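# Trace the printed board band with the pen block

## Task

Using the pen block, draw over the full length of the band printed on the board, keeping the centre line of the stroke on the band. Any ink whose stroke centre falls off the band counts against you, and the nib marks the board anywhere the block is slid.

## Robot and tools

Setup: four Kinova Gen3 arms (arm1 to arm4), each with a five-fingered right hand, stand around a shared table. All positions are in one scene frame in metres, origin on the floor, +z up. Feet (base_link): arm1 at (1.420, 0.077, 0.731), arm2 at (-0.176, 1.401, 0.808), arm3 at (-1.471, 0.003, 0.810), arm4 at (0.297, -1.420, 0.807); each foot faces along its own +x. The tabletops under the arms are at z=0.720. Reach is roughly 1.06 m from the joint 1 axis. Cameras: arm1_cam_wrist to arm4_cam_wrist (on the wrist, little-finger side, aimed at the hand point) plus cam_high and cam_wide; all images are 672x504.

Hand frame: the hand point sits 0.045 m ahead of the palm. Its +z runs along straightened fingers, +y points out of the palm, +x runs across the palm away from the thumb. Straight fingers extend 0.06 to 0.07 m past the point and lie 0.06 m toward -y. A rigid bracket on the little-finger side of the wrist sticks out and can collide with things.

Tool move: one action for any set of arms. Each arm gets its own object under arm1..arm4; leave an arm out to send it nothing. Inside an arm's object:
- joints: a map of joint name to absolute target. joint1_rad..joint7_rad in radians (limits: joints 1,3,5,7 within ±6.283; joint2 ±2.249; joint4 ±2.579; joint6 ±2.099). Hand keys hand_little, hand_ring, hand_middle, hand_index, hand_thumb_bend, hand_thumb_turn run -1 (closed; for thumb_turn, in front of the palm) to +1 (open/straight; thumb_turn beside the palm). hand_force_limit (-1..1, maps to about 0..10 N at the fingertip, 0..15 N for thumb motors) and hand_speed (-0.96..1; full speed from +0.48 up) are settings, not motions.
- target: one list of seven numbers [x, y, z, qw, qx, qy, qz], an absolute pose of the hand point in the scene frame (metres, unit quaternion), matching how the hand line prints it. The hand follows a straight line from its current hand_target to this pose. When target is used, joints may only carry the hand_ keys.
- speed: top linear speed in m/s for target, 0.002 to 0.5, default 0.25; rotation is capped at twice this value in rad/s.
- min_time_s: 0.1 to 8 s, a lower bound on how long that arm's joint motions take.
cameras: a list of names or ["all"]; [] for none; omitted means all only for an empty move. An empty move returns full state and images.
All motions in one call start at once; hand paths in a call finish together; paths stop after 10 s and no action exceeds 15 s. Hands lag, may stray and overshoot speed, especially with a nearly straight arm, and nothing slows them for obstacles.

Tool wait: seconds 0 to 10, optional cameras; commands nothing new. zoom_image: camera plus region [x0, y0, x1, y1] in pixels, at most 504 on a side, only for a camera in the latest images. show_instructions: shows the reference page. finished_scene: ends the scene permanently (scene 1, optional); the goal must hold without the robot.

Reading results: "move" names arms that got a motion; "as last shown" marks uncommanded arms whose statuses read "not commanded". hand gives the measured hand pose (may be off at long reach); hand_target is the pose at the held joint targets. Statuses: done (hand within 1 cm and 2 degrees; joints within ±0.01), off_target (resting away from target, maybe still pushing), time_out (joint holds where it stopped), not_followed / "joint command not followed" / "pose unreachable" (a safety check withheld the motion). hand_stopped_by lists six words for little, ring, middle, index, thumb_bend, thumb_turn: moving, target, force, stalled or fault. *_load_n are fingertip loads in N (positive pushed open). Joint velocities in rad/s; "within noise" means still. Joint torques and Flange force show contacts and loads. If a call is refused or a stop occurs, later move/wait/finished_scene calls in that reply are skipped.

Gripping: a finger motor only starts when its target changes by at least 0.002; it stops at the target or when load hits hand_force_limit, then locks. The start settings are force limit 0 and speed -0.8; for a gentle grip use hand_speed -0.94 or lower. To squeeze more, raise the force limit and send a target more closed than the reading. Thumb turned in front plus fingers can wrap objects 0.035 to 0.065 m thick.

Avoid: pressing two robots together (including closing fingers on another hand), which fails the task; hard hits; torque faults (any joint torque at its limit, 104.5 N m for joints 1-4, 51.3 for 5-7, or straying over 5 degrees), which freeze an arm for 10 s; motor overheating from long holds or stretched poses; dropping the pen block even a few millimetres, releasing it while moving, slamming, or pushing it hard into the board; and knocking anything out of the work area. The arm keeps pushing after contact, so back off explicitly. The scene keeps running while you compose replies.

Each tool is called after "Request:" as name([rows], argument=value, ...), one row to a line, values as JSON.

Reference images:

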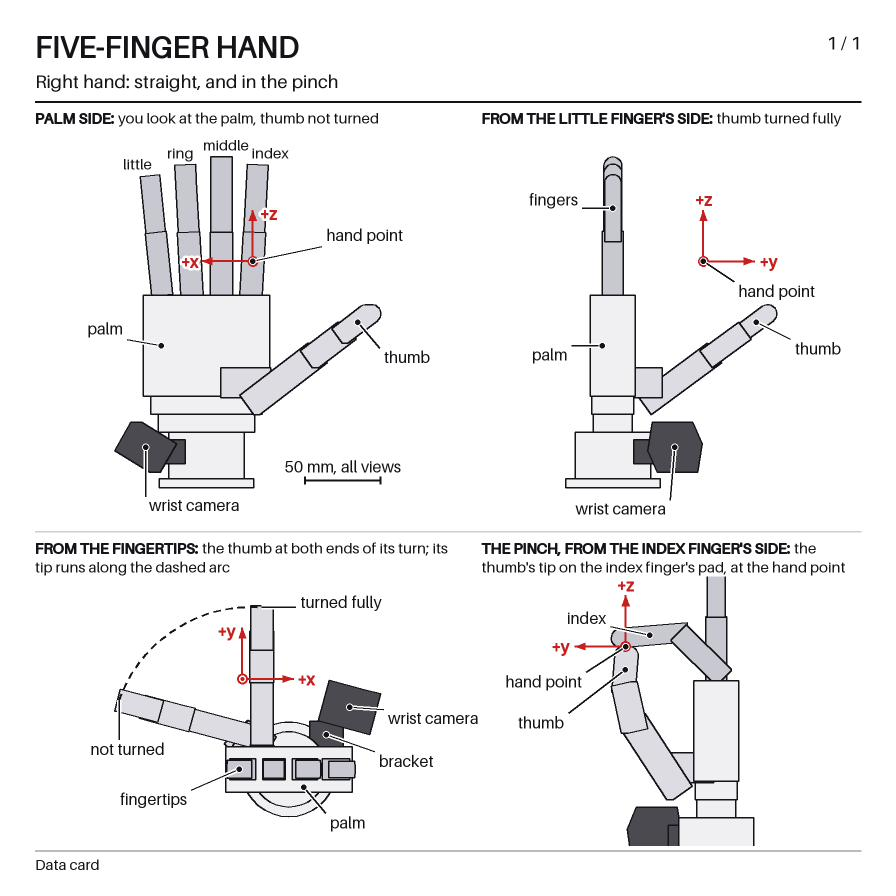

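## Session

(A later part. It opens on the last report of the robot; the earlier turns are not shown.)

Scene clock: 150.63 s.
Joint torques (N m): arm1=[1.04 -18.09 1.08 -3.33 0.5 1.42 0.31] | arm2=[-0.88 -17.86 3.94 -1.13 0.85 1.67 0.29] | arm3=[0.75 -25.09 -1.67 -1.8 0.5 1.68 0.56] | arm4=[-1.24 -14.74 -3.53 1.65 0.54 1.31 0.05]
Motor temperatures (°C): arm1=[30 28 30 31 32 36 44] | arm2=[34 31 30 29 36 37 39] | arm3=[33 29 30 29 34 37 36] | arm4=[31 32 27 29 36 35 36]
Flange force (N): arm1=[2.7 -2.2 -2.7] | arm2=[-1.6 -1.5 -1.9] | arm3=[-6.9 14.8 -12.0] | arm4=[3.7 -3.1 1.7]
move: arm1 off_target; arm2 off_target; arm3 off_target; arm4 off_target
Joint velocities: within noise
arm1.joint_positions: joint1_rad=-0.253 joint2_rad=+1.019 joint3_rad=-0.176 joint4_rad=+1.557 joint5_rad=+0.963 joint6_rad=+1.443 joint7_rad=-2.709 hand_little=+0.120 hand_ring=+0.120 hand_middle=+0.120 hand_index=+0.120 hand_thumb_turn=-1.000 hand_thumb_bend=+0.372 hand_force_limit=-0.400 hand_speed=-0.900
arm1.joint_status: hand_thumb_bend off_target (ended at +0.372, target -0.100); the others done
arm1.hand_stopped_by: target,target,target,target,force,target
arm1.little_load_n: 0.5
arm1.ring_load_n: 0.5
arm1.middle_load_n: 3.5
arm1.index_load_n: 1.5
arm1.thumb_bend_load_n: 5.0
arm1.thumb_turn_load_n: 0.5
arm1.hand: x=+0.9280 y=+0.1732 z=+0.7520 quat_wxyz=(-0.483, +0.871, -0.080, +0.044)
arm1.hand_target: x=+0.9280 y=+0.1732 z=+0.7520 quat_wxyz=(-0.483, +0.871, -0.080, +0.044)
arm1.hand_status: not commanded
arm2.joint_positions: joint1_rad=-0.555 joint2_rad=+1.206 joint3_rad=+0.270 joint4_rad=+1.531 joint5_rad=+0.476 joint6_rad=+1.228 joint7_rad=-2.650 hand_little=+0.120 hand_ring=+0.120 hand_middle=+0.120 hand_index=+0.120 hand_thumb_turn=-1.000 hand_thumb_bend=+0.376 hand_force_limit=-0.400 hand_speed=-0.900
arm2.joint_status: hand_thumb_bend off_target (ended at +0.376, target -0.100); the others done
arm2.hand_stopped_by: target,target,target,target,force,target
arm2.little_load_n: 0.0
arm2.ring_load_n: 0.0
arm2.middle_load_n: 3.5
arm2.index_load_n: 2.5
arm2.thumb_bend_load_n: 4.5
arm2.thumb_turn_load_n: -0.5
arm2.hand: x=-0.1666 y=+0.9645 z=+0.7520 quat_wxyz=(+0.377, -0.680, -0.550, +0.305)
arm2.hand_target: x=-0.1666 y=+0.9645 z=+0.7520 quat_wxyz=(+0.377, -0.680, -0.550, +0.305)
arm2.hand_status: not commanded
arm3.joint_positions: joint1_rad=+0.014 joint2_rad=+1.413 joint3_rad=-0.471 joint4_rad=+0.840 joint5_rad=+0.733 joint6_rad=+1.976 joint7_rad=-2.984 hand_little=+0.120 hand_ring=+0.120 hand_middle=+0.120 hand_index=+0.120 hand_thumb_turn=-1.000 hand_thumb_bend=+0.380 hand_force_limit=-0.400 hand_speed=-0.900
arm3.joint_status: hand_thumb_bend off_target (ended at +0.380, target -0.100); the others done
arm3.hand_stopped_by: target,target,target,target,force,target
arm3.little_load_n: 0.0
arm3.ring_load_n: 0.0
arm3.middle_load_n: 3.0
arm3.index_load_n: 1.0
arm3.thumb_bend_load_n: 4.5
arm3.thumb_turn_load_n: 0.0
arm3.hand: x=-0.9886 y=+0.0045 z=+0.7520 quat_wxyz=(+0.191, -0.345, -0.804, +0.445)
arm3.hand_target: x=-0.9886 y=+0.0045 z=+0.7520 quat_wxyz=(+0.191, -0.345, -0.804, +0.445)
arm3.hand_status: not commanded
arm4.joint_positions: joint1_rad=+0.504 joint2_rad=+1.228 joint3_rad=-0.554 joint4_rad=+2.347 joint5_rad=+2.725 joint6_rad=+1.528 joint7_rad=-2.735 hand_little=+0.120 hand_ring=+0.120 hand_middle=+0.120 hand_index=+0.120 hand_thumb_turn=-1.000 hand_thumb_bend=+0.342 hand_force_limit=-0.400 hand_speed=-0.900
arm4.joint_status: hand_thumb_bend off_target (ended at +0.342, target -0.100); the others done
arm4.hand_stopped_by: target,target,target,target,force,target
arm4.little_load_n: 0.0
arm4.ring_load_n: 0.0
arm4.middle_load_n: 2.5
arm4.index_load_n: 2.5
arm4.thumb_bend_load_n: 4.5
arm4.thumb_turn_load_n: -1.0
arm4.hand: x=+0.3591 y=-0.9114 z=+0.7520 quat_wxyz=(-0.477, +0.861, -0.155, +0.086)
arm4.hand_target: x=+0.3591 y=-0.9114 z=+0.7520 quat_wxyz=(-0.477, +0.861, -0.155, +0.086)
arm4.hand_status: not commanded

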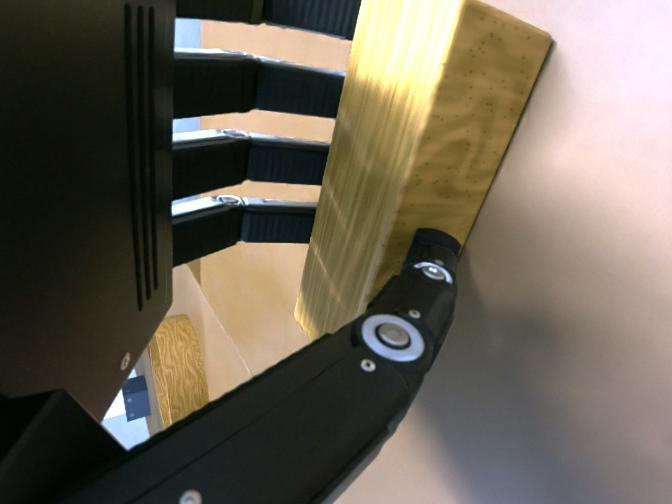

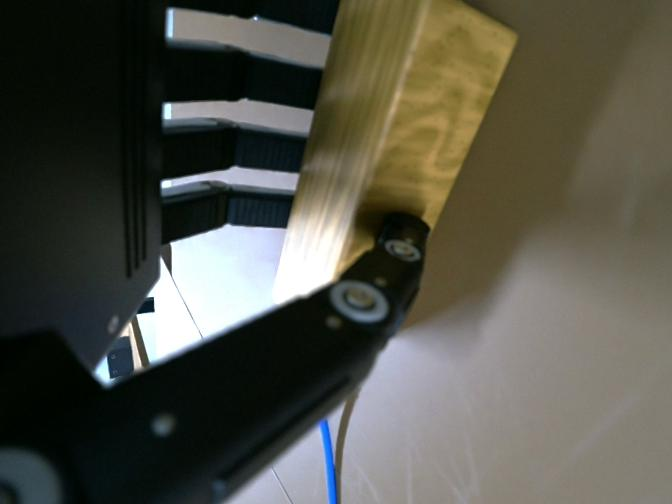

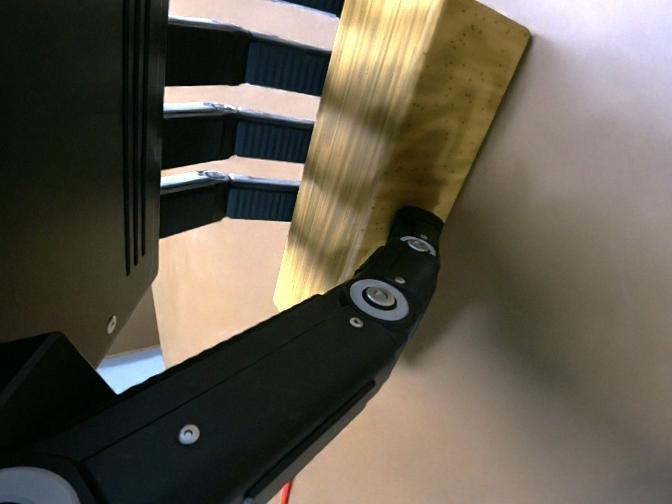

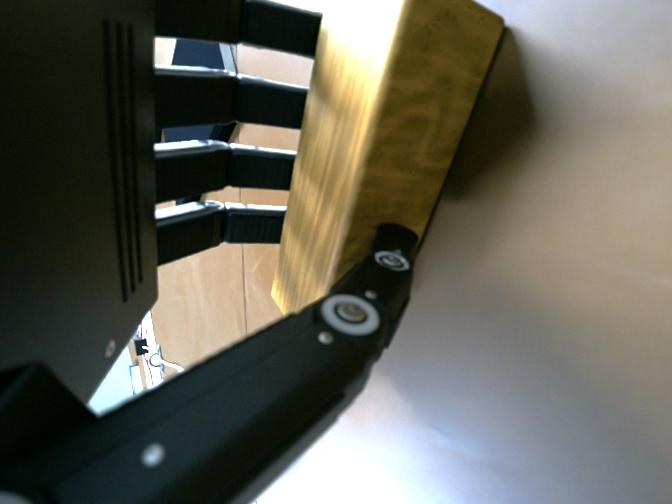

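Request:
move(arm1={"joints": {"hand_ring": -0.05, "hand_little": -0.05, "hand_force_limit": -0.75, "hand_speed": -0.92}}, arm2={"joints": {"hand_ring": -0.05, "hand_little": -0.05, "hand_force_limit": -0.75, "hand_speed": -0.92}}, arm3={"joints": {"hand_ring": -0.05, "hand_little": -0.05, "hand_force_limit": -0.75, "hand_speed": -0.92}}, arm4={"joints": {"hand_ring": -0.05, "hand_little": -0.05, "hand_force_limit": -0.75, "hand_speed": -0.92}})

Request:
move(arm1={"target": [0.928, 0.1732, 0.772, 0.4828, -0.8709, 0.0800, -0.0444], "speed": 0.03}, arm2={"target": [-0.1666, 0.9645, 0.772, 0.3767, -0.6797, -0.5504, 0.3051], "speed": 0.03}, arm3={"target": [-0.9886, 0.0045, 0.772, 0.1914, -0.3452, -0.8036, 0.4454], "speed": 0.03}, arm4={"target": [0.3591, -0.9114, 0.772, 0.4771, -0.8608, 0.1549, -0.0859], "speed": 0.03}, cameras=["all"])

Scene clock: 156.40 s.
Joint torques (N m): arm1=[0.91 -18.81 1.25 -3.44 0.65 1.76 0.31] | arm2=[-0.93 -18.31 4.31 -1.18 0.94 1.97 0.34] | arm3=[0.59 -25.94 -1.7 -1.91 0.52 2.04 0.55] | arm4=[-1.25 -15.42 -3.67 1.51 0.63 1.62 0.02]
Motor temperatures (°C): arm1=[30 28 29 31 32 36 44] | arm2=[34 31 30 29 36 37 39] | arm3=[33 29 29 29 34 37 36] | arm4=[31 32 27 29 36 35 36]
Flange force (N): arm1=[2.6 -1.0 -1.6] | arm2=[-1.2 -0.5 -0.9] | arm3=[-7.0 16.1 -10.8] | arm4=[3.8 -1.9 2.6]
move: arm1 off_target; arm2 off_target; arm3 off_target; arm4 off_target
Joint velocities: within noise
arm1.joint_positions: joint1_rad=-0.253 joint2_rad=+1.019 joint3_rad=-0.176 joint4_rad=+1.557 joint5_rad=+0.963 joint6_rad=+1.443 joint7_rad=-2.709 hand_little=+0.084 hand_ring=+0.114 hand_middle=+0.120 hand_index=+0.120 hand_thumb_turn=-1.000 hand_thumb_bend=+0.372 hand_force_limit=-0.750 hand_speed=-0.920
arm1.joint_status: hand_little off_target (ended at +0.084, target -0.050); hand_ring off_target (ended at +0.114, target -0.050); the others done
arm1.hand_stopped_by: force,force,target,target,force,target
arm1.little_load_n: 2.0
arm1.ring_load_n: 0.5
arm1.middle_load_n: 2.5
arm1.index_load_n: 1.5
arm1.thumb_bend_load_n: 5.5
arm1.thumb_turn_load_n: 2.0
arm1.hand: x=+0.9280 y=+0.1732 z=+0.7520 quat_wxyz=(-0.483, +0.871, -0.080, +0.044)
arm1.hand_target: x=+0.9280 y=+0.1732 z=+0.7520 quat_wxyz=(-0.483, +0.871, -0.080, +0.044)
arm1.hand_status: not commanded
arm2.joint_positions: joint1_rad=-0.555 joint2_rad=+1.206 joint3_rad=+0.270 joint4_rad=+1.531 joint5_rad=+0.476 joint6_rad=+1.228 joint7_rad=-2.650 hand_little=+0.069 hand_ring=+0.106 hand_middle=+0.120 hand_index=+0.120 hand_thumb_turn=-1.000 hand_thumb_bend=+0.376 hand_force_limit=-0.750 hand_speed=-0.920
arm2.joint_status: hand_little off_target (ended at +0.069, target -0.050); hand_ring off_target (ended at +0.106, target -0.050); the others done
arm2.hand_stopped_by: force,force,target,target,force,target
arm2.little_load_n: 2.0
arm2.ring_load_n: 0.0
arm2.middle_load_n: 2.0
arm2.index_load_n: 3.0
arm2.thumb_bend_load_n: 5.0
arm2.thumb_turn_load_n: 1.0
arm2.hand: x=-0.1666 y=+0.9645 z=+0.7520 quat_wxyz=(+0.377, -0.680, -0.550, +0.305)
arm2.hand_target: x=-0.1666 y=+0.9645 z=+0.7520 quat_wxyz=(+0.377, -0.680, -0.550, +0.305)
arm2.hand_status: not commanded
arm3.joint_positions: joint1_rad=+0.014 joint2_rad=+1.413 joint3_rad=-0.471 joint4_rad=+0.840 joint5_rad=+0.733 joint6_rad=+1.976 joint7_rad=-2.984 hand_little=+0.076 hand_ring=+0.106 hand_middle=+0.120 hand_index=+0.120 hand_thumb_turn=-1.000 hand_thumb_bend=+0.381 hand_force_limit=-0.750 hand_speed=-0.920
arm3.joint_status: hand_little off_target (ended at +0.076, target -0.050); hand_ring off_target (ended at +0.106, target -0.050); the others done
arm3.hand_stopped_by: force,force,target,target,force,target
arm3.little_load_n: 1.5
arm3.ring_load_n: 1.5
arm3.middle_load_n: 1.5
arm3.index_load_n: 1.0
arm3.thumb_bend_load_n: 5.5
arm3.thumb_turn_load_n: 2.5
arm3.hand: x=-0.9886 y=+0.0045 z=+0.7520 quat_wxyz=(+0.191, -0.345, -0.804, +0.445)
arm3.hand_target: x=-0.9886 y=+0.0045 z=+0.7520 quat_wxyz=(+0.191, -0.345, -0.804, +0.445)
arm3.hand_status: not commanded
arm4.joint_positions: joint1_rad=+0.504 joint2_rad=+1.228 joint3_rad=-0.554 joint4_rad=+2.347 joint5_rad=+2.725 joint6_rad=+1.528 joint7_rad=-2.735 hand_little=+0.061 hand_ring=+0.106 hand_middle=+0.120 hand_index=+0.120 hand_thumb_turn=-1.000 hand_thumb_bend=+0.342 hand_force_limit=-0.750 hand_speed=-0.920
arm4.joint_status: hand_little off_target (ended at +0.061, target -0.050); hand_ring off_target (ended at +0.106, target -0.050); the others done
arm4.hand_stopped_by: force,force,target,target,force,target
arm4.little_load_n: 1.0
arm4.ring_load_n: 0.0
arm4.middle_load_n: 2.0
arm4.index_load_n: 3.0
arm4.thumb_bend_load_n: 5.0
arm4.thumb_turn_load_n: 0.0
arm4.hand: x=+0.3591 y=-0.9114 z=+0.7520 quat_wxyz=(-0.477, +0.861, -0.155, +0.086)
arm4.hand_target: x=+0.3591 y=-0.9114 z=+0.7520 quat_wxyz=(-0.477, +0.861, -0.155, +0.086)
arm4.hand_status: not commanded
pictures: none

Scene clock: 157.57 s.
Joint torques (N m): arm1=[0.88 -19.11 1.31 -3.81 0.83 1.91 0.29] | arm2=[-0.98 -18.51 4.52 -1.39 1.18 2.09 0.21] | arm3=[0.62 -26.28 -1.74 -2.01 0.59 2.23 0.53] | arm4=[-1.28 -16.15 -3.96 1.12 0.83 1.97 -0.04]
Motor temperatures (°C): arm1=[30 28 29 31 32 36 44] | arm2=[34 31 30 29 36 37 39] | arm3=[33 29 29 29 34 37 36] | arm4=[31 32 27 29 36 35 36]
Flange force (N): arm1=[2.7 -0.1 -1.0] | arm2=[-1.4 0.3 -0.6] | arm3=[-6.9 16.2 -10.6] | arm4=[3.8 -0.5 4.0]
move: arm1 done; arm2 done; arm3 done; arm4 done
Joint velocities: within noise
arm1.joint_positions: joint1_rad=-0.251 joint2_rad=+0.980 joint3_rad=-0.179 joint4_rad=+1.562 joint5_rad=+0.954 joint6_rad=+1.465 joint7_rad=-2.682 hand_little=+0.084 hand_ring=+0.114 hand_middle=+0.120 hand_index=+0.120 hand_thumb_turn=-1.000 hand_thumb_bend=+0.372 hand_force_limit=-0.750 hand_speed=-0.920
arm1.joint_status: not commanded
arm1.hand_stopped_by: force,force,target,target,force,target
arm1.little_load_n: 1.5
arm1.ring_load_n: 0.5
arm1.middle_load_n: 3.0
arm1.index_load_n: 1.5
arm1.thumb_bend_load_n: 5.5
arm1.thumb_turn_load_n: 2.0
arm1.hand: x=+0.9280 y=+0.1732 z=+0.7720 quat_wxyz=(-0.483, +0.871, -0.080, +0.044)
arm1.hand_target: x=+0.9280 y=+0.1732 z=+0.7720 quat_wxyz=(-0.483, +0.871, -0.080, +0.044)
arm1.hand_status: done (0.000 m and 0.0 deg from the pose sent, 0.020 m and 0.0 deg at the start)
arm2.joint_positions: joint1_rad=-0.558 joint2_rad=+1.164 joint3_rad=+0.274 joint4_rad=+1.548 joint5_rad=+0.479 joint6_rad=+1.248 joint7_rad=-2.634 hand_little=+0.069 hand_ring=+0.106 hand_middle=+0.120 hand_index=+0.120 hand_thumb_turn=-1.000 hand_thumb_bend=+0.376 hand_force_limit=-0.750 hand_speed=-0.920
arm2.joint_status: not commanded
arm2.hand_stopped_by: force,force,target,target,force,target
arm2.little_load_n: 2.0
arm2.ring_load_n: 0.0
arm2.middle_load_n: 2.5
arm2.index_load_n: 3.0
arm2.thumb_bend_load_n: 5.0
arm2.thumb_turn_load_n: 0.5
arm2.hand: x=-0.1666 y=+0.9645 z=+0.7720 quat_wxyz=(+0.377, -0.680, -0.550, +0.305)
arm2.hand_target: x=-0.1666 y=+0.9645 z=+0.7720 quat_wxyz=(+0.377, -0.680, -0.550, +0.305)
arm2.hand_status: done (0.000 m and 0.0 deg from the pose sent, 0.020 m and 0.0 deg at the start)
arm3.joint_positions: joint1_rad=+0.019 joint2_rad=+1.376 joint3_rad=-0.475 joint4_rad=+0.862 joint5_rad=+0.726 joint6_rad=+1.993 joint7_rad=-2.983 hand_little=+0.076 hand_ring=+0.106 hand_middle=+0.120 hand_index=+0.120 hand_thumb_turn=-1.000 hand_thumb_bend=+0.381 hand_force_limit=-0.750 hand_speed=-0.920
arm3.joint_status: not commanded
arm3.hand_stopped_by: force,force,target,target,force,target
arm3.little_load_n: 1.5
arm3.ring_load_n: 1.0
arm3.middle_load_n: 1.5
arm3.index_load_n: 1.0
arm3.thumb_bend_load_n: 6.0
arm3.thumb_turn_load_n: 2.5
arm3.hand: x=-0.9886 y=+0.0045 z=+0.7720 quat_wxyz=(+0.191, -0.345, -0.804, +0.445)
arm3.hand_target: x=-0.9886 y=+0.0045 z=+0.7720 quat_wxyz=(+0.191, -0.345, -0.804, +0.445)
arm3.hand_status: done (0.000 m and 0.0 deg from the pose sent, 0.020 m and 0.0 deg at the start)
arm4.joint_positions: joint1_rad=+0.510 joint2_rad=+1.167 joint3_rad=-0.577 joint4_rad=+2.370 joint5_rad=+2.690 joint6_rad=+1.498 joint7_rad=-2.726 hand_little=+0.061 hand_ring=+0.106 hand_middle=+0.120 hand_index=+0.120 hand_thumb_turn=-1.000 hand_thumb_bend=+0.342 hand_force_limit=-0.750 hand_speed=-0.920
arm4.joint_status: not commanded
arm4.hand_stopped_by: force,force,target,target,force,target
arm4.little_load_n: 1.5
arm4.ring_load_n: 0.0
arm4.middle_load_n: 2.0
arm4.index_load_n: 3.0
arm4.thumb_bend_load_n: 5.0
arm4.thumb_turn_load_n: 0.0
arm4.hand: x=+0.3591 y=-0.9114 z=+0.7720 quat_wxyz=(-0.477, +0.861, -0.155, +0.086)
arm4.hand_target: x=+0.3591 y=-0.9114 z=+0.7720 quat_wxyz=(-0.477, +0.861, -0.155, +0.086)
arm4.hand_status: done (0.000 m and 0.0 deg from the pose sent, 0.020 m and 0.0 deg at the start)
pictures: arm1_cam_wrist, arm2_cam_wrist, arm3_cam_wrist, arm4_cam_wrist, cam_high, cam_wide

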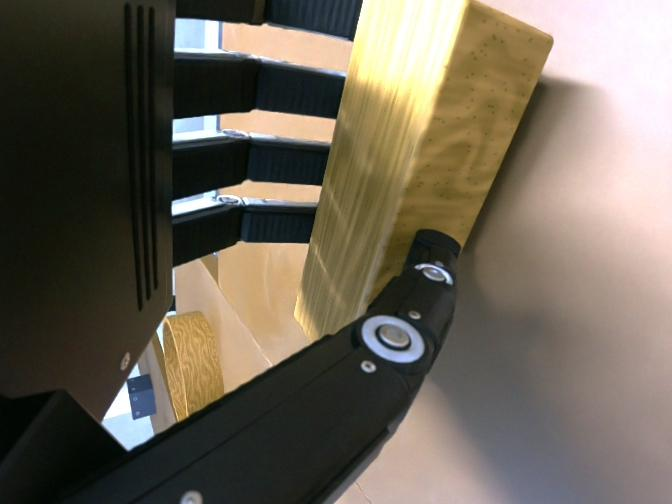

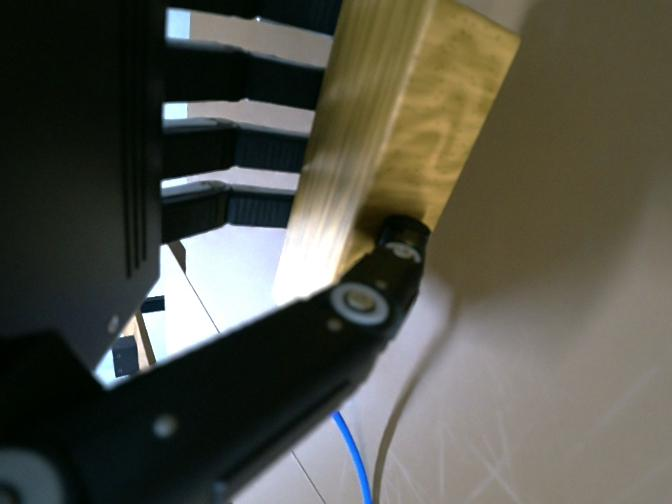

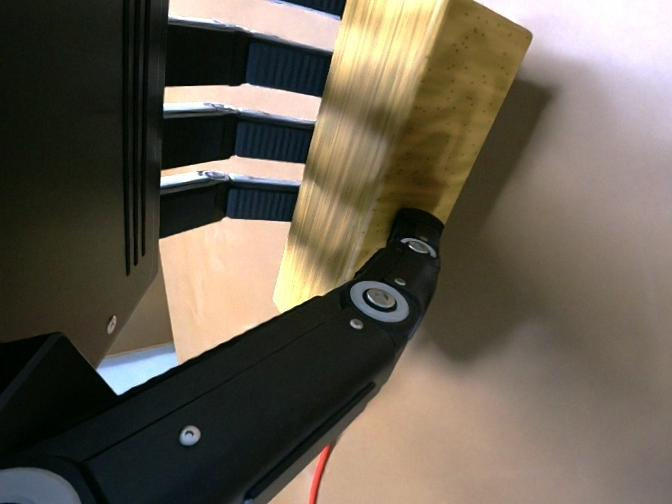

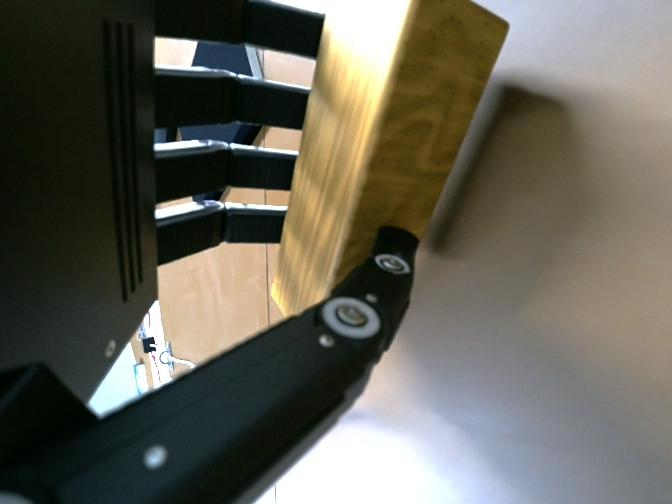

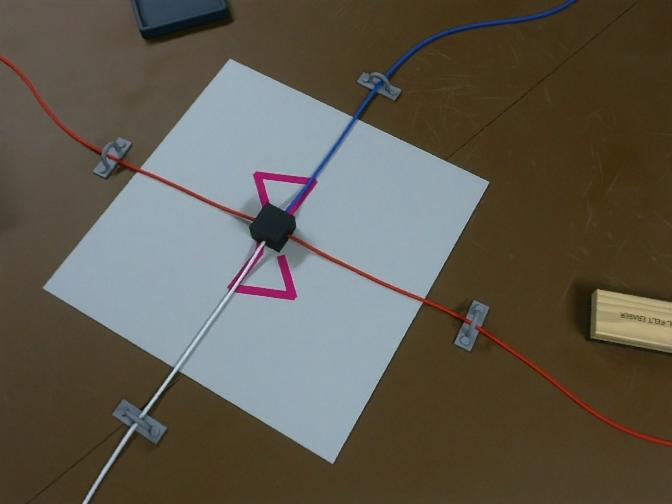

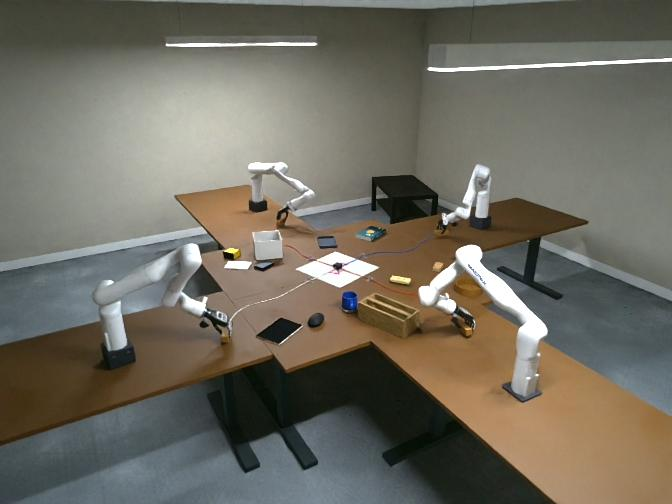

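Request:
move(arm1={"target": [0.928, 0.1732, 0.772, 0.4838, -0.8728, -0.0564, 0.0313], "speed": 0.12}, arm2={"target": [-0.1666, 0.9645, 0.772, 0.3209, -0.5790, -0.6555, 0.3634], "speed": 0.12}, arm3={"target": [-0.9886, 0.0045, 0.772, 0.0300, -0.0541, -0.8729, 0.4839], "speed": 0.12}, arm4={"target": [0.3591, -0.9114, 0.772, 0.4080, -0.7360, 0.4725, -0.2619], "speed": 0.12}, cameras=["all"])

Scene clock: 163.60 s.
Joint torques (N m): arm1=[0.87 -17.28 1.36 -3.03 0.66 1.98 0.28] | arm2=[-0.99 -16.73 4.95 -0.14 0.85 2.21 0.27] | arm3=[0.58 -23.43 -1.93 -0.49 0.71 2.15 0.5] | arm4=[-1.35 -18.14 -4.63 -0.26 0.52 2.1 -0.03]
Motor temperatures (°C): arm1=[30 29 29 31 32 36 44] | arm2=[33 31 30 29 36 37 39] | arm3=[33 29 29 29 34 37 36] | arm4=[31 32 27 29 36 35 36]
Flange force (N): arm1=[2.5 0.2 -1.7] | arm2=[-2.0 0.4 -0.3] | arm3=[-7.6 11.2 -1.8] | arm4=[-1.4 -0.6 3.6]
move: arm1 done; arm2 done; arm3 done; arm4 done
Joint velocities: within noise
arm1.joint_positions: joint1_rad=-0.272 joint2_rad=+0.893 joint3_rad=-0.185 joint4_rad=+1.840 joint5_rad=+1.204 joint6_rad=+1.273 joint7_rad=-2.751 hand_little=+0.084 hand_ring=+0.114 hand_middle=+0.120 hand_index=+0.120 hand_thumb_turn=-1.000 hand_thumb_bend=+0.372 hand_force_limit=-0.750 hand_speed=-0.920
arm1.joint_status: not commanded
arm1.hand_stopped_by: force,force,target,target,force,target
arm1.little_load_n: 1.5
arm1.ring_load_n: 0.5
arm1.middle_load_n: 3.5
arm1.index_load_n: 1.5
arm1.thumb_bend_load_n: 5.5
arm1.thumb_turn_load_n: 2.0
arm1.hand: x=+0.9280 y=+0.1732 z=+0.7720 quat_wxyz=(-0.484, +0.873, +0.056, -0.031)
arm1.hand_target: x=+0.9280 y=+0.1732 z=+0.7720 quat_wxyz=(-0.484, +0.873, +0.056, -0.031)
arm1.hand_status: done (0.000 m and 0.0 deg from the pose sent, 0.000 m and 17.9 deg at the start)
arm2.joint_positions: joint1_rad=-0.685 joint2_rad=+1.113 joint3_rad=+0.312 joint4_rad=+1.818 joint5_rad=+0.720 joint6_rad=+0.964 joint7_rad=-2.708 hand_little=+0.069 hand_ring=+0.106 hand_middle=+0.120 hand_index=+0.120 hand_thumb_turn=-1.000 hand_thumb_bend=+0.376 hand_force_limit=-0.750 hand_speed=-0.920
arm2.joint_status: not commanded
arm2.hand_stopped_by: force,force,target,target,force,target
arm2.little_load_n: 2.0
arm2.ring_load_n: 0.0
arm2.middle_load_n: 2.5
arm2.index_load_n: 3.0
arm2.thumb_bend_load_n: 5.5
arm2.thumb_turn_load_n: 1.0
arm2.hand: x=-0.1666 y=+0.9645 z=+0.7720 quat_wxyz=(+0.321, -0.579, -0.656, +0.363)
arm2.hand_target: x=-0.1666 y=+0.9645 z=+0.7720 quat_wxyz=(+0.321, -0.579, -0.656, +0.363)
arm2.hand_status: done (0.000 m and 0.0 deg from the pose sent, 0.000 m and 19.1 deg at the start)
arm3.joint_positions: joint1_rad=-0.053 joint2_rad=+1.193 joint3_rad=-0.501 joint4_rad=+1.476 joint5_rad=+1.092 joint6_rad=+1.655 joint7_rad=-2.931 hand_little=+0.076 hand_ring=+0.106 hand_middle=+0.120 hand_index=+0.120 hand_thumb_turn=-1.000 hand_thumb_bend=+0.381 hand_force_limit=-0.750 hand_speed=-0.920
arm3.joint_status: not commanded
arm3.hand_stopped_by: force,force,target,target,force,target
arm3.little_load_n: 1.5
arm3.ring_load_n: 1.0
arm3.middle_load_n: 2.0
arm3.index_load_n: 1.0
arm3.thumb_bend_load_n: 5.5
arm3.thumb_turn_load_n: 2.5
arm3.hand: x=-0.9886 y=+0.0045 z=+0.7720 quat_wxyz=(+0.030, -0.054, -0.873, +0.484)
arm3.hand_target: x=-0.9886 y=+0.0045 z=+0.7720 quat_wxyz=(+0.030, -0.054, -0.873, +0.484)
arm3.hand_status: done (0.000 m and 0.0 deg from the pose sent, 0.000 m and 39.4 deg at the start)
arm4.joint_positions: joint1_rad=+0.260 joint2_rad=+1.251 joint3_rad=-0.826 joint4_rad=+1.936 joint5_rad=+1.787 joint6_rad=+1.763 joint7_rad=-2.882 hand_little=+0.061 hand_ring=+0.106 hand_middle=+0.120 hand_index=+0.120 hand_thumb_turn=-1.000 hand_thumb_bend=+0.342 hand_force_limit=-0.750 hand_speed=-0.920
arm4.joint_status: not commanded
arm4.hand_stopped_by: force,force,target,target,force,target
arm4.little_load_n: 1.0
arm4.ring_load_n: 0.0
arm4.middle_load_n: 2.0
arm4.index_load_n: 3.0
arm4.thumb_bend_load_n: 5.0
arm4.thumb_turn_load_n: 0.0
arm4.hand: x=+0.3591 y=-0.9114 z=+0.7720 quat_wxyz=(-0.408, +0.736, -0.473, +0.262)
arm4.hand_target: x=+0.3591 y=-0.9114 z=+0.7720 quat_wxyz=(-0.408, +0.736, -0.473, +0.262)
arm4.hand_status: done (0.000 m and 0.0 deg from the pose sent, 0.000 m and 45.0 deg at the start)
pictures: arm1_cam_wrist, arm2_cam_wrist, arm3_cam_wrist, arm4_cam_wrist, cam_high, cam_wide

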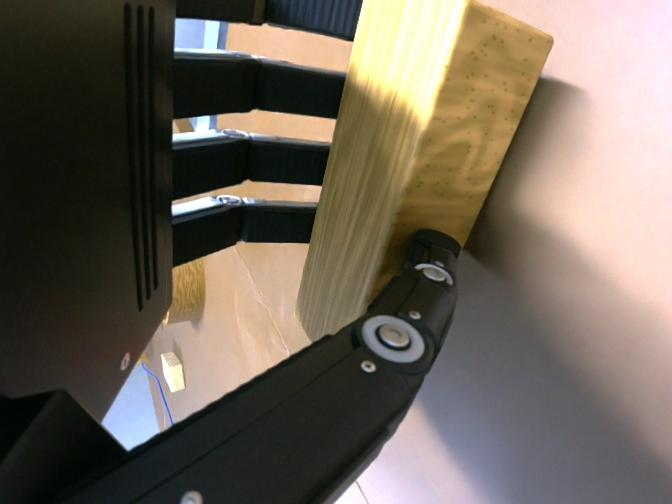

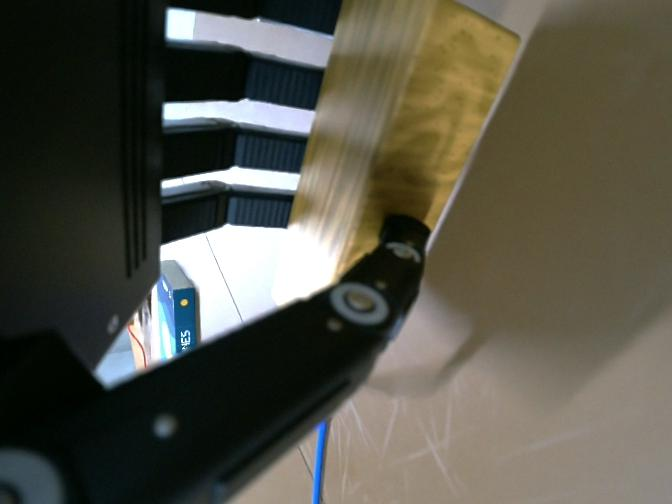

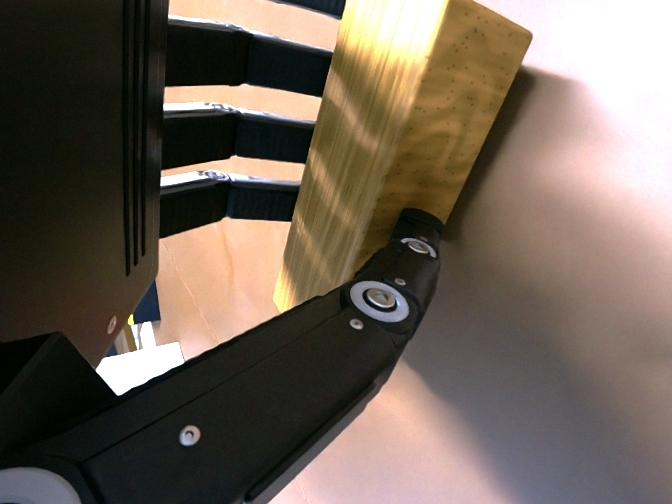

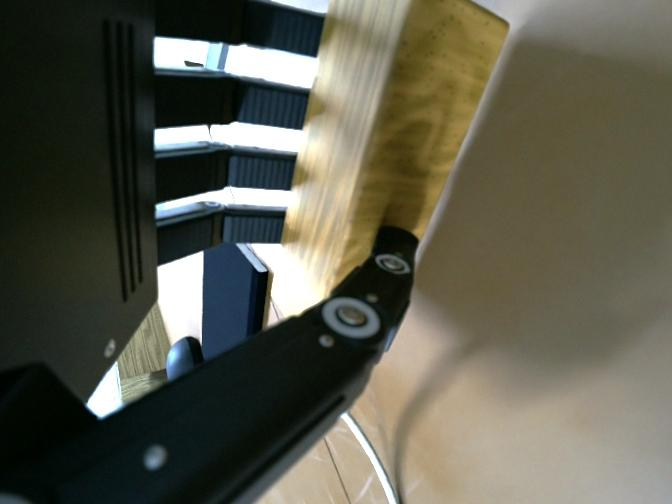

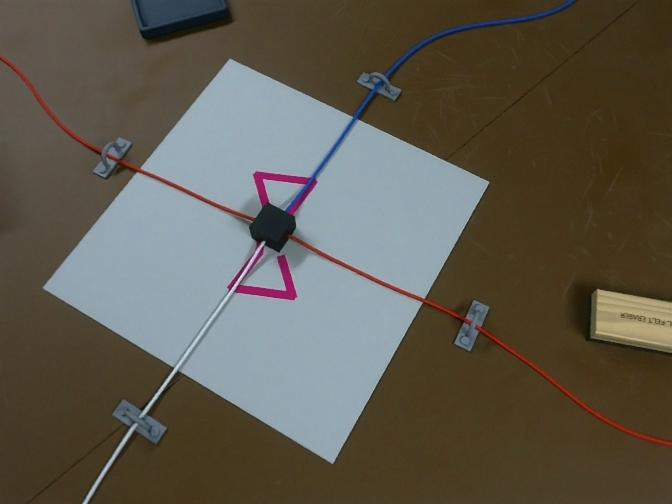

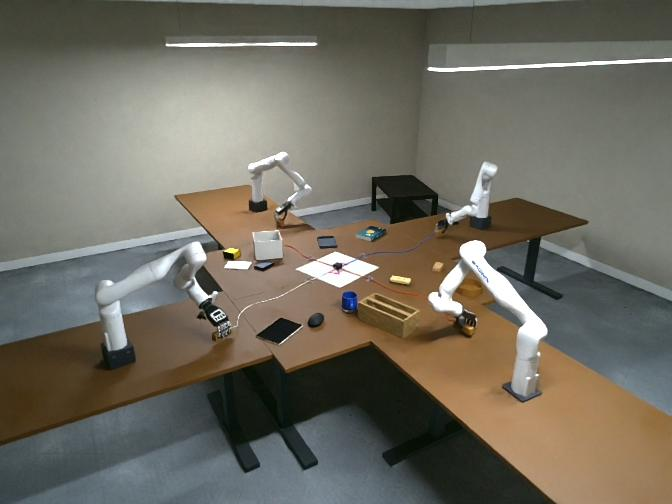

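Request:
move(arm1={"target": [0.9528, 0.1764, 0.772, 0.4838, -0.8728, -0.0564, 0.0313], "speed": 0.05}, arm2={"target": [-0.1697, 0.9893, 0.772, 0.3209, -0.5790, -0.6555, 0.3634], "speed": 0.05}, arm3={"target": [-1.0134, 0.0076, 0.772, 0.0300, -0.0541, -0.8729, 0.4839], "speed": 0.05}, arm4={"target": [0.3695, -0.9341, 0.772, 0.4080, -0.7360, 0.4725, -0.2619], "speed": 0.05}, cameras=["cam_high", "cam_wide"])

Scene clock: 167.17 s.
Joint torques (N m): arm1=[0.85 -16.49 1.38 -2.42 0.49 2.03 0.3] | arm2=[-0.97 -16.03 4.77 0.54 0.75 2.23 0.28] | arm3=[0.58 -22.75 -2.04 0 0.54 2.24 0.55] | arm4=[-1.32 -17.48 -4.4 0.23 0.39 2.16 -0.04]
Motor temperatures (°C): arm1=[30 29 29 31 32 36 44] | arm2=[33 31 30 29 36 37 39] | arm3=[33 30 29 29 34 37 36] | arm4=[31 32 27 29 36 35 36]
Flange force (N): arm1=[2.2 0.2 -1.7] | arm2=[-2.3 0.5 -0.7] | arm3=[-6.7 11.3 -1.6] | arm4=[-1.6 -0.7 3.7]
move: arm1 done; arm2 done; arm3 done; arm4 done
Joint velocities: within noise
arm1.joint_positions: joint1_rad=-0.279 joint2_rad=+0.871 joint3_rad=-0.189 joint4_rad=+1.926 joint5_rad=+1.212 joint6_rad=+1.255 joint7_rad=-2.816 hand_little=+0.084 hand_ring=+0.114 hand_middle=+0.120 hand_index=+0.120 hand_thumb_turn=-1.000 hand_thumb_bend=+0.372 hand_force_limit=-0.750 hand_speed=-0.920
arm1.joint_status: not commanded
arm1.hand_stopped_by: force,force,target,target,force,target
arm1.little_load_n: 1.5
arm1.ring_load_n: 0.5
arm1.middle_load_n: 3.0
arm1.index_load_n: 1.5
arm1.thumb_bend_load_n: 5.5
arm1.thumb_turn_load_n: 2.0
arm1.hand: x=+0.9528 y=+0.1764 z=+0.7720 quat_wxyz=(-0.484, +0.873, +0.056, -0.031)
arm1.hand_target: x=+0.9528 y=+0.1764 z=+0.7720 quat_wxyz=(-0.484, +0.873, +0.056, -0.031)
arm1.hand_status: done (0.000 m and 0.0 deg from the pose sent, 0.025 m and 0.0 deg at the start)
arm2.joint_positions: joint1_rad=-0.719 joint2_rad=+1.101 joint3_rad=+0.311 joint4_rad=+1.895 joint5_rad=+0.723 joint6_rad=+0.927 joint7_rad=-2.762 hand_little=+0.069 hand_ring=+0.106 hand_middle=+0.120 hand_index=+0.120 hand_thumb_turn=-1.000 hand_thumb_bend=+0.376 hand_force_limit=-0.750 hand_speed=-0.920
arm2.joint_status: not commanded
arm2.hand_stopped_by: force,force,target,target,force,target
arm2.little_load_n: 2.0
arm2.ring_load_n: 0.0
arm2.middle_load_n: 2.5
arm2.index_load_n: 3.0
arm2.thumb_bend_load_n: 5.0
arm2.thumb_turn_load_n: 0.5
arm2.hand: x=-0.1697 y=+0.9893 z=+0.7720 quat_wxyz=(+0.321, -0.579, -0.656, +0.363)
arm2.hand_target: x=-0.1697 y=+0.9893 z=+0.7720 quat_wxyz=(+0.321, -0.579, -0.656, +0.363)
arm2.hand_status: done (0.000 m and 0.0 deg from the pose sent, 0.025 m and 0.0 deg at the start)
arm3.joint_positions: joint1_rad=-0.062 joint2_rad=+1.176 joint3_rad=-0.514 joint4_rad=+1.557 joint5_rad=+1.072 joint6_rad=+1.637 joint7_rad=-3.001 hand_little=+0.076 hand_ring=+0.106 hand_middle=+0.120 hand_index=+0.120 hand_thumb_turn=-1.000 hand_thumb_bend=+0.381 hand_force_limit=-0.750 hand_speed=-0.920
arm3.joint_status: not commanded
arm3.hand_stopped_by: force,force,target,target,force,target
arm3.little_load_n: 1.5
arm3.ring_load_n: 1.5
arm3.middle_load_n: 2.0
arm3.index_load_n: 1.0
arm3.thumb_bend_load_n: 6.0
arm3.thumb_turn_load_n: 2.5
arm3.hand: x=-1.0134 y=+0.0076 z=+0.7720 quat_wxyz=(+0.030, -0.054, -0.873, +0.484)
arm3.hand_target: x=-1.0134 y=+0.0076 z=+0.7720 quat_wxyz=(+0.030, -0.054, -0.873, +0.484)
arm3.hand_status: done (0.000 m and 0.0 deg from the pose sent, 0.025 m and 0.0 deg at the start)
arm4.joint_positions: joint1_rad=+0.278 joint2_rad=+1.248 joint3_rad=-0.827 joint4_rad=+2.018 joint5_rad=+1.783 joint6_rad=+1.776 joint7_rad=-2.950 hand_little=+0.061 hand_ring=+0.106 hand_middle=+0.120 hand_index=+0.120 hand_thumb_turn=-1.000 hand_thumb_bend=+0.342 hand_force_limit=-0.750 hand_speed=-0.920
arm4.joint_status: not commanded
arm4.hand_stopped_by: force,force,target,target,force,target
arm4.little_load_n: 1.0
arm4.ring_load_n: 0.0
arm4.middle_load_n: 2.0
arm4.index_load_n: 3.0
arm4.thumb_bend_load_n: 5.0
arm4.thumb_turn_load_n: 0.0
arm4.hand: x=+0.3695 y=-0.9341 z=+0.7720 quat_wxyz=(-0.408, +0.736, -0.472, +0.262)
arm4.hand_target: x=+0.3695 y=-0.9341 z=+0.7720 quat_wxyz=(-0.408, +0.736, -0.472, +0.262)
arm4.hand_status: done (0.000 m and 0.0 deg from the pose sent, 0.025 m and 0.0 deg at the start)

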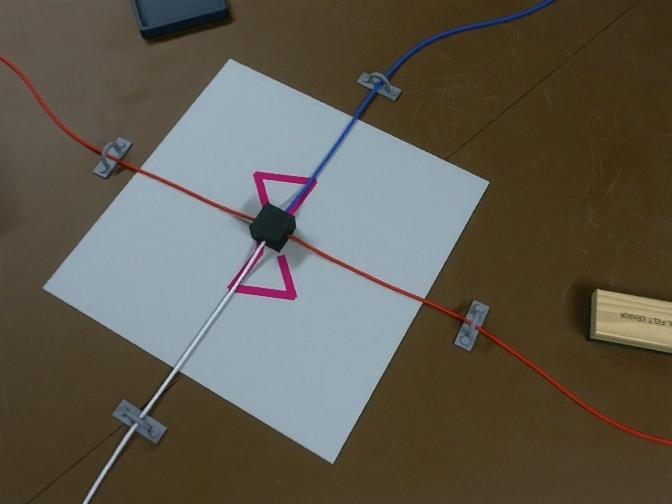

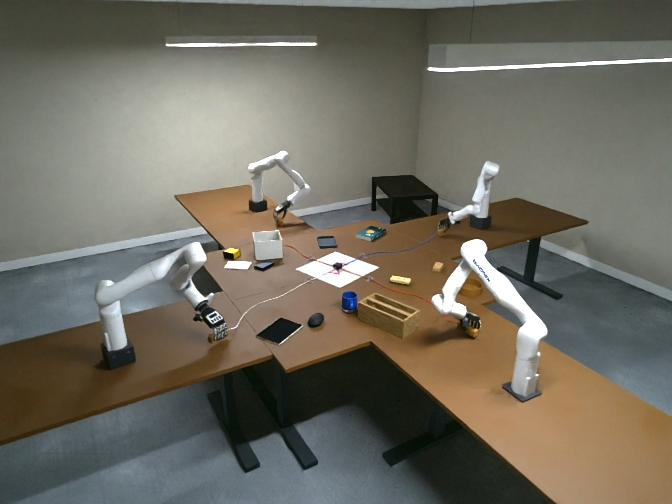

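Request:
zoom_image(camera="cam_wide", region=[190, 210, 490, 350])

Scaled by 1.680 from the camera's image (finer frame: 960x720).

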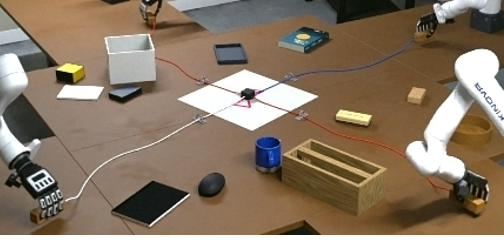

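Request:
move(arm1={"target": [0.9647, 0.1779, 0.772, 0.4838, -0.8728, -0.0564, 0.0313], "speed": 0.05}, arm2={"target": [-0.1716, 1.0042, 0.772, 0.3209, -0.5790, -0.6555, 0.3634], "speed": 0.05}, arm3={"target": [-1.0283, 0.0094, 0.772, 0.0300, -0.0541, -0.8729, 0.4839], "speed": 0.05}, arm4={"target": [0.3778, -0.9523, 0.772, 0.4080, -0.7360, 0.4725, -0.2619], "speed": 0.05}, cameras=["cam_high", "cam_wide"])

Request:
zoom_image(camera="cam_wide", region=[190, 210, 490, 350])

Scene clock: 170.53 s.
Joint torques (N m): arm1=[0.86 -16.04 1.35 -2.15 0.39 2.06 0.27] | arm2=[-0.99 -15.62 4.79 0.86 0.67 2.26 0.23] | arm3=[0.57 -22.34 -2.09 0.22 0.47 2.23 0.53] | arm4=[-1.3 -17.03 -4.33 0.55 0.29 2.16 -0.01]
Motor temperatures (°C): arm1=[30 29 29 31 32 36 44] | arm2=[33 31 30 29 36 37 39] | arm3=[33 30 29 29 34 37 36] | arm4=[31 32 27 29 36 35 36]
Flange force (N): arm1=[2.1 0.0 -1.7] | arm2=[-2.4 0.6 -0.8] | arm3=[-6.2 11.2 -1.5] | arm4=[-1.4 -0.5 4.0]
move: arm1 done; arm2 done; arm3 done; arm4 done
Joint velocities: within noise
arm1.joint_positions: joint1_rad=-0.284 joint2_rad=+0.861 joint3_rad=-0.191 joint4_rad=+1.966 joint5_rad=+1.215 joint6_rad=+1.247 joint7_rad=-2.848 hand_little=+0.084 hand_ring=+0.114 hand_middle=+0.120 hand_index=+0.120 hand_thumb_turn=-1.000 hand_thumb_bend=+0.372 hand_force_limit=-0.750 hand_speed=-0.920
arm1.joint_status: not commanded
arm1.hand_stopped_by: force,force,target,target,force,target
arm1.little_load_n: 1.5
arm1.ring_load_n: 0.5
arm1.middle_load_n: 3.0
arm1.index_load_n: 1.5
arm1.thumb_bend_load_n: 5.5
arm1.thumb_turn_load_n: 2.0
arm1.hand: x=+0.9647 y=+0.1779 z=+0.7720 quat_wxyz=(-0.484, +0.873, +0.056, -0.031)
arm1.hand_target: x=+0.9647 y=+0.1779 z=+0.7720 quat_wxyz=(-0.484, +0.873, +0.056, -0.031)
arm1.hand_status: done (0.000 m and 0.0 deg from the pose sent, 0.012 m and 0.0 deg at the start)
arm2.joint_positions: joint1_rad=-0.740 joint2_rad=+1.096 joint3_rad=+0.309 joint4_rad=+1.940 joint5_rad=+0.725 joint6_rad=+0.904 joint7_rad=-2.795 hand_little=+0.069 hand_ring=+0.106 hand_middle=+0.120 hand_index=+0.120 hand_thumb_turn=-1.000 hand_thumb_bend=+0.376 hand_force_limit=-0.750 hand_speed=-0.920
arm2.joint_status: not commanded
arm2.hand_stopped_by: force,force,target,target,force,target
arm2.little_load_n: 2.0
arm2.ring_load_n: 0.0
arm2.middle_load_n: 2.0
arm2.index_load_n: 3.0
arm2.thumb_bend_load_n: 5.5
arm2.thumb_turn_load_n: 1.0
arm2.hand: x=-0.1716 y=+1.0042 z=+0.7720 quat_wxyz=(+0.321, -0.579, -0.655, +0.363)
arm2.hand_target: x=-0.1716 y=+1.0042 z=+0.7720 quat_wxyz=(+0.321, -0.579, -0.655, +0.363)
arm2.hand_status: done (0.000 m and 0.0 deg from the pose sent, 0.015 m and 0.0 deg at the start)
arm3.joint_positions: joint1_rad=-0.068 joint2_rad=+1.167 joint3_rad=-0.522 joint4_rad=+1.604 joint5_rad=+1.060 joint6_rad=+1.626 joint7_rad=-3.043 hand_little=+0.076 hand_ring=+0.106 hand_middle=+0.120 hand_index=+0.120 hand_thumb_turn=-1.000 hand_thumb_bend=+0.381 hand_force_limit=-0.750 hand_speed=-0.920
arm3.joint_status: not commanded
arm3.hand_stopped_by: force,force,target,target,force,target
arm3.little_load_n: 1.5
arm3.ring_load_n: 1.5
arm3.middle_load_n: 2.0
arm3.index_load_n: 1.0
arm3.thumb_bend_load_n: 6.0
arm3.thumb_turn_load_n: 2.5
arm3.hand: x=-1.0283 y=+0.0094 z=+0.7720 quat_wxyz=(+0.030, -0.054, -0.873, +0.484)
arm3.hand_target: x=-1.0283 y=+0.0094 z=+0.7720 quat_wxyz=(+0.030, -0.054, -0.873, +0.484)
arm3.hand_status: done (0.000 m and 0.0 deg from the pose sent, 0.015 m and 0.0 deg at the start)
arm4.joint_positions: joint1_rad=+0.290 joint2_rad=+1.248 joint3_rad=-0.826 joint4_rad=+2.083 joint5_rad=+1.781 joint6_rad=+1.788 joint7_rad=-3.006 hand_little=+0.061 hand_ring=+0.106 hand_middle=+0.120 hand_index=+0.120 hand_thumb_turn=-1.000 hand_thumb_bend=+0.342 hand_force_limit=-0.750 hand_speed=-0.920
arm4.joint_status: not commanded
arm4.hand_stopped_by: force,force,target,target,force,target
arm4.little_load_n: 1.0
arm4.ring_load_n: 0.0
arm4.middle_load_n: 2.0
arm4.index_load_n: 3.0
arm4.thumb_bend_load_n: 5.0
arm4.thumb_turn_load_n: 0.0
arm4.hand: x=+0.3778 y=-0.9523 z=+0.7720 quat_wxyz=(-0.408, +0.736, -0.472, +0.262)
arm4.hand_target: x=+0.3778 y=-0.9523 z=+0.7720 quat_wxyz=(-0.408, +0.736, -0.472, +0.262)
arm4.hand_status: done (0.000 m and 0.0 deg from the pose sent, 0.020 m and 0.0 deg at the start)

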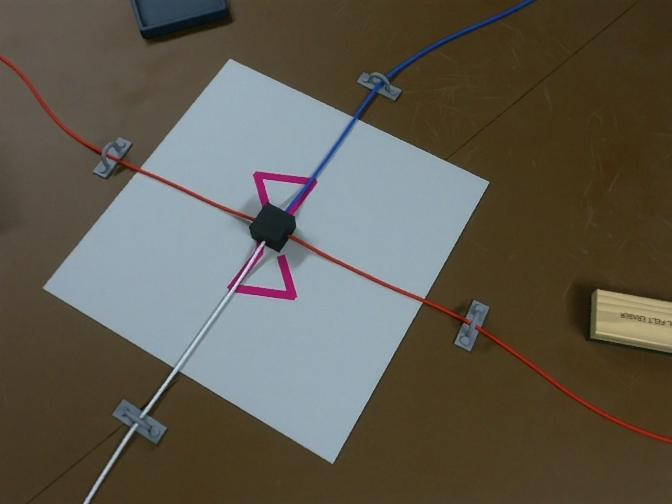

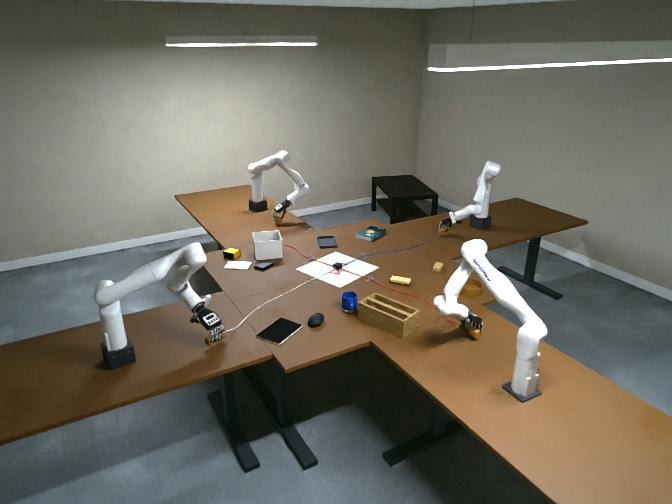

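Scaled by 1.680 from the camera's image (finer frame: 960x720).

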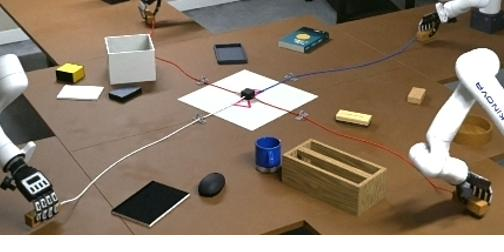

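Request:
move(arm1={"target": [0.9746, 0.1792, 0.772, 0.4838, -0.8728, -0.0564, 0.0313], "speed": 0.05}, arm2={"target": [-0.1728, 1.0141, 0.772, 0.3209, -0.5790, -0.6555, 0.3634], "speed": 0.05}, arm3={"target": [-1.0432, 0.0113, 0.772, 0.0300, -0.0541, -0.8729, 0.4839], "speed": 0.05}, arm4={"target": [0.3820, -0.9614, 0.772, 0.4080, -0.7360, 0.4725, -0.2619], "speed": 0.05}, cameras=["cam_high", "cam_wide"])

Request:
zoom_image(camera="cam_wide", region=[190, 210, 490, 350])

Scene clock: 174.50 s.
Joint torques (N m): arm1=[0.88 -15.71 1.34 -1.96 0.36 2.05 0.28] | arm2=[-0.94 -15.42 4.61 1.16 0.63 2.27 0.31] | arm3=[0.59 -21.93 -2.08 0.52 0.37 2.26 0.54] | arm4=[-1.33 -16.8 -4.18 0.75 0.18 2.19 -0.01]
Motor temperatures (°C): arm1=[30 29 29 31 32 36 44] | arm2=[33 31 30 29 36 37 39] | arm3=[33 30 29 29 34 37 36] | arm4=[31 32 27 29 36 35 36]
Flange force (N): arm1=[2.2 0.0 -1.9] | arm2=[-2.4 0.8 -0.7] | arm3=[-5.7 11.3 -1.5] | arm4=[-1.5 -0.6 4.2]
move: arm1 done; arm2 done; arm3 done; arm4 done
Joint velocities: within noise
arm1.joint_positions: joint1_rad=-0.287 joint2_rad=+0.853 joint3_rad=-0.194 joint4_rad=+2.000 joint5_rad=+1.219 joint6_rad=+1.240 joint7_rad=-2.875 hand_little=+0.084 hand_ring=+0.114 hand_middle=+0.120 hand_index=+0.120 hand_thumb_turn=-1.000 hand_thumb_bend=+0.372 hand_force_limit=-0.750 hand_speed=-0.920
arm1.joint_status: not commanded
arm1.hand_stopped_by: force,force,target,target,force,target
arm1.little_load_n: 1.5
arm1.ring_load_n: 0.5
arm1.middle_load_n: 3.0
arm1.index_load_n: 2.0
arm1.thumb_bend_load_n: 5.5
arm1.thumb_turn_load_n: 2.0
arm1.hand: x=+0.9746 y=+0.1792 z=+0.7720 quat_wxyz=(-0.484, +0.873, +0.056, -0.031)
arm1.hand_target: x=+0.9746 y=+0.1792 z=+0.7720 quat_wxyz=(-0.484, +0.873, +0.056, -0.031)
arm1.hand_status: done (0.000 m and 0.0 deg from the pose sent, 0.010 m and 0.0 deg at the start)
arm2.joint_positions: joint1_rad=-0.754 joint2_rad=+1.093 joint3_rad=+0.308 joint4_rad=+1.969 joint5_rad=+0.725 joint6_rad=+0.890 joint7_rad=-2.817 hand_little=+0.069 hand_ring=+0.106 hand_middle=+0.120 hand_index=+0.120 hand_thumb_turn=-1.000 hand_thumb_bend=+0.376 hand_force_limit=-0.750 hand_speed=-0.920
arm2.joint_status: not commanded
arm2.hand_stopped_by: force,force,target,target,force,target
arm2.little_load_n: 2.0
arm2.ring_load_n: 0.0
arm2.middle_load_n: 2.5
arm2.index_load_n: 3.0
arm2.thumb_bend_load_n: 5.0
arm2.thumb_turn_load_n: 1.0
arm2.hand: x=-0.1728 y=+1.0141 z=+0.7720 quat_wxyz=(+0.321, -0.579, -0.656, +0.363)
arm2.hand_target: x=-0.1728 y=+1.0141 z=+0.7720 quat_wxyz=(+0.321, -0.579, -0.656, +0.363)
arm2.hand_status: done (0.000 m and 0.0 deg from the pose sent, 0.010 m and 0.0 deg at the start)
arm3.joint_positions: joint1_rad=-0.076 joint2_rad=+1.159 joint3_rad=-0.530 joint4_rad=+1.649 joint5_rad=+1.047 joint6_rad=+1.614 joint7_rad=-3.084 hand_little=+0.076 hand_ring=+0.106 hand_middle=+0.120 hand_index=+0.120 hand_thumb_turn=-1.000 hand_thumb_bend=+0.381 hand_force_limit=-0.750 hand_speed=-0.920
arm3.joint_status: not commanded
arm3.hand_stopped_by: force,force,target,target,force,target
arm3.little_load_n: 1.5
arm3.ring_load_n: 1.0
arm3.middle_load_n: 1.5
arm3.index_load_n: 1.0
arm3.thumb_bend_load_n: 5.5
arm3.thumb_turn_load_n: 2.5
arm3.hand: x=-1.0432 y=+0.0113 z=+0.7720 quat_wxyz=(+0.030, -0.054, -0.873, +0.484)
arm3.hand_target: x=-1.0432 y=+0.0113 z=+0.7720 quat_wxyz=(+0.030, -0.054, -0.873, +0.484)
arm3.hand_status: done (0.000 m and 0.0 deg from the pose sent, 0.015 m and 0.0 deg at the start)
arm4.joint_positions: joint1_rad=+0.296 joint2_rad=+1.249 joint3_rad=-0.825 joint4_rad=+2.115 joint5_rad=+1.780 joint6_rad=+1.793 joint7_rad=-3.034 hand_little=+0.061 hand_ring=+0.106 hand_middle=+0.120 hand_index=+0.120 hand_thumb_turn=-1.000 hand_thumb_bend=+0.342 hand_force_limit=-0.750 hand_speed=-0.920
arm4.joint_status: not commanded
arm4.hand_stopped_by: force,force,target,target,force,target
arm4.little_load_n: 1.0
arm4.ring_load_n: 0.0
arm4.middle_load_n: 2.0
arm4.index_load_n: 3.0
arm4.thumb_bend_load_n: 5.0
arm4.thumb_turn_load_n: 0.0
arm4.hand: x=+0.3820 y=-0.9614 z=+0.7720 quat_wxyz=(-0.408, +0.736, -0.472, +0.262)
arm4.hand_target: x=+0.3820 y=-0.9614 z=+0.7720 quat_wxyz=(-0.408, +0.736, -0.472, +0.262)
arm4.hand_status: done (0.000 m and 0.0 deg from the pose sent, 0.010 m and 0.0 deg at the start)

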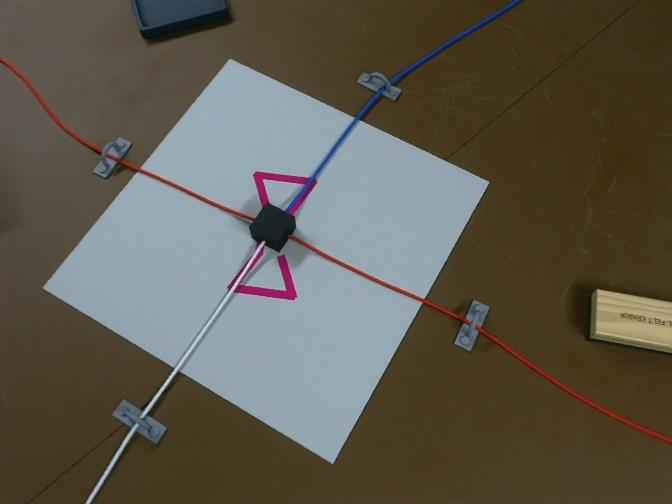

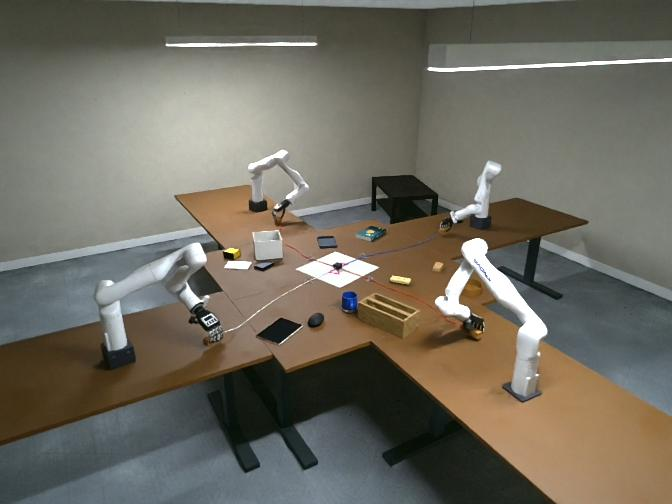

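Scaled by 1.680 from the camera's image (finer frame: 960x720).

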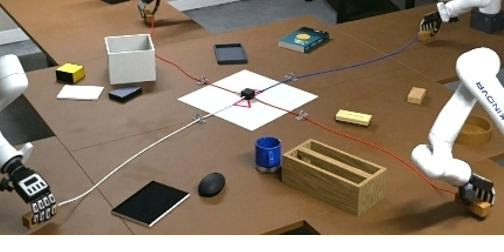

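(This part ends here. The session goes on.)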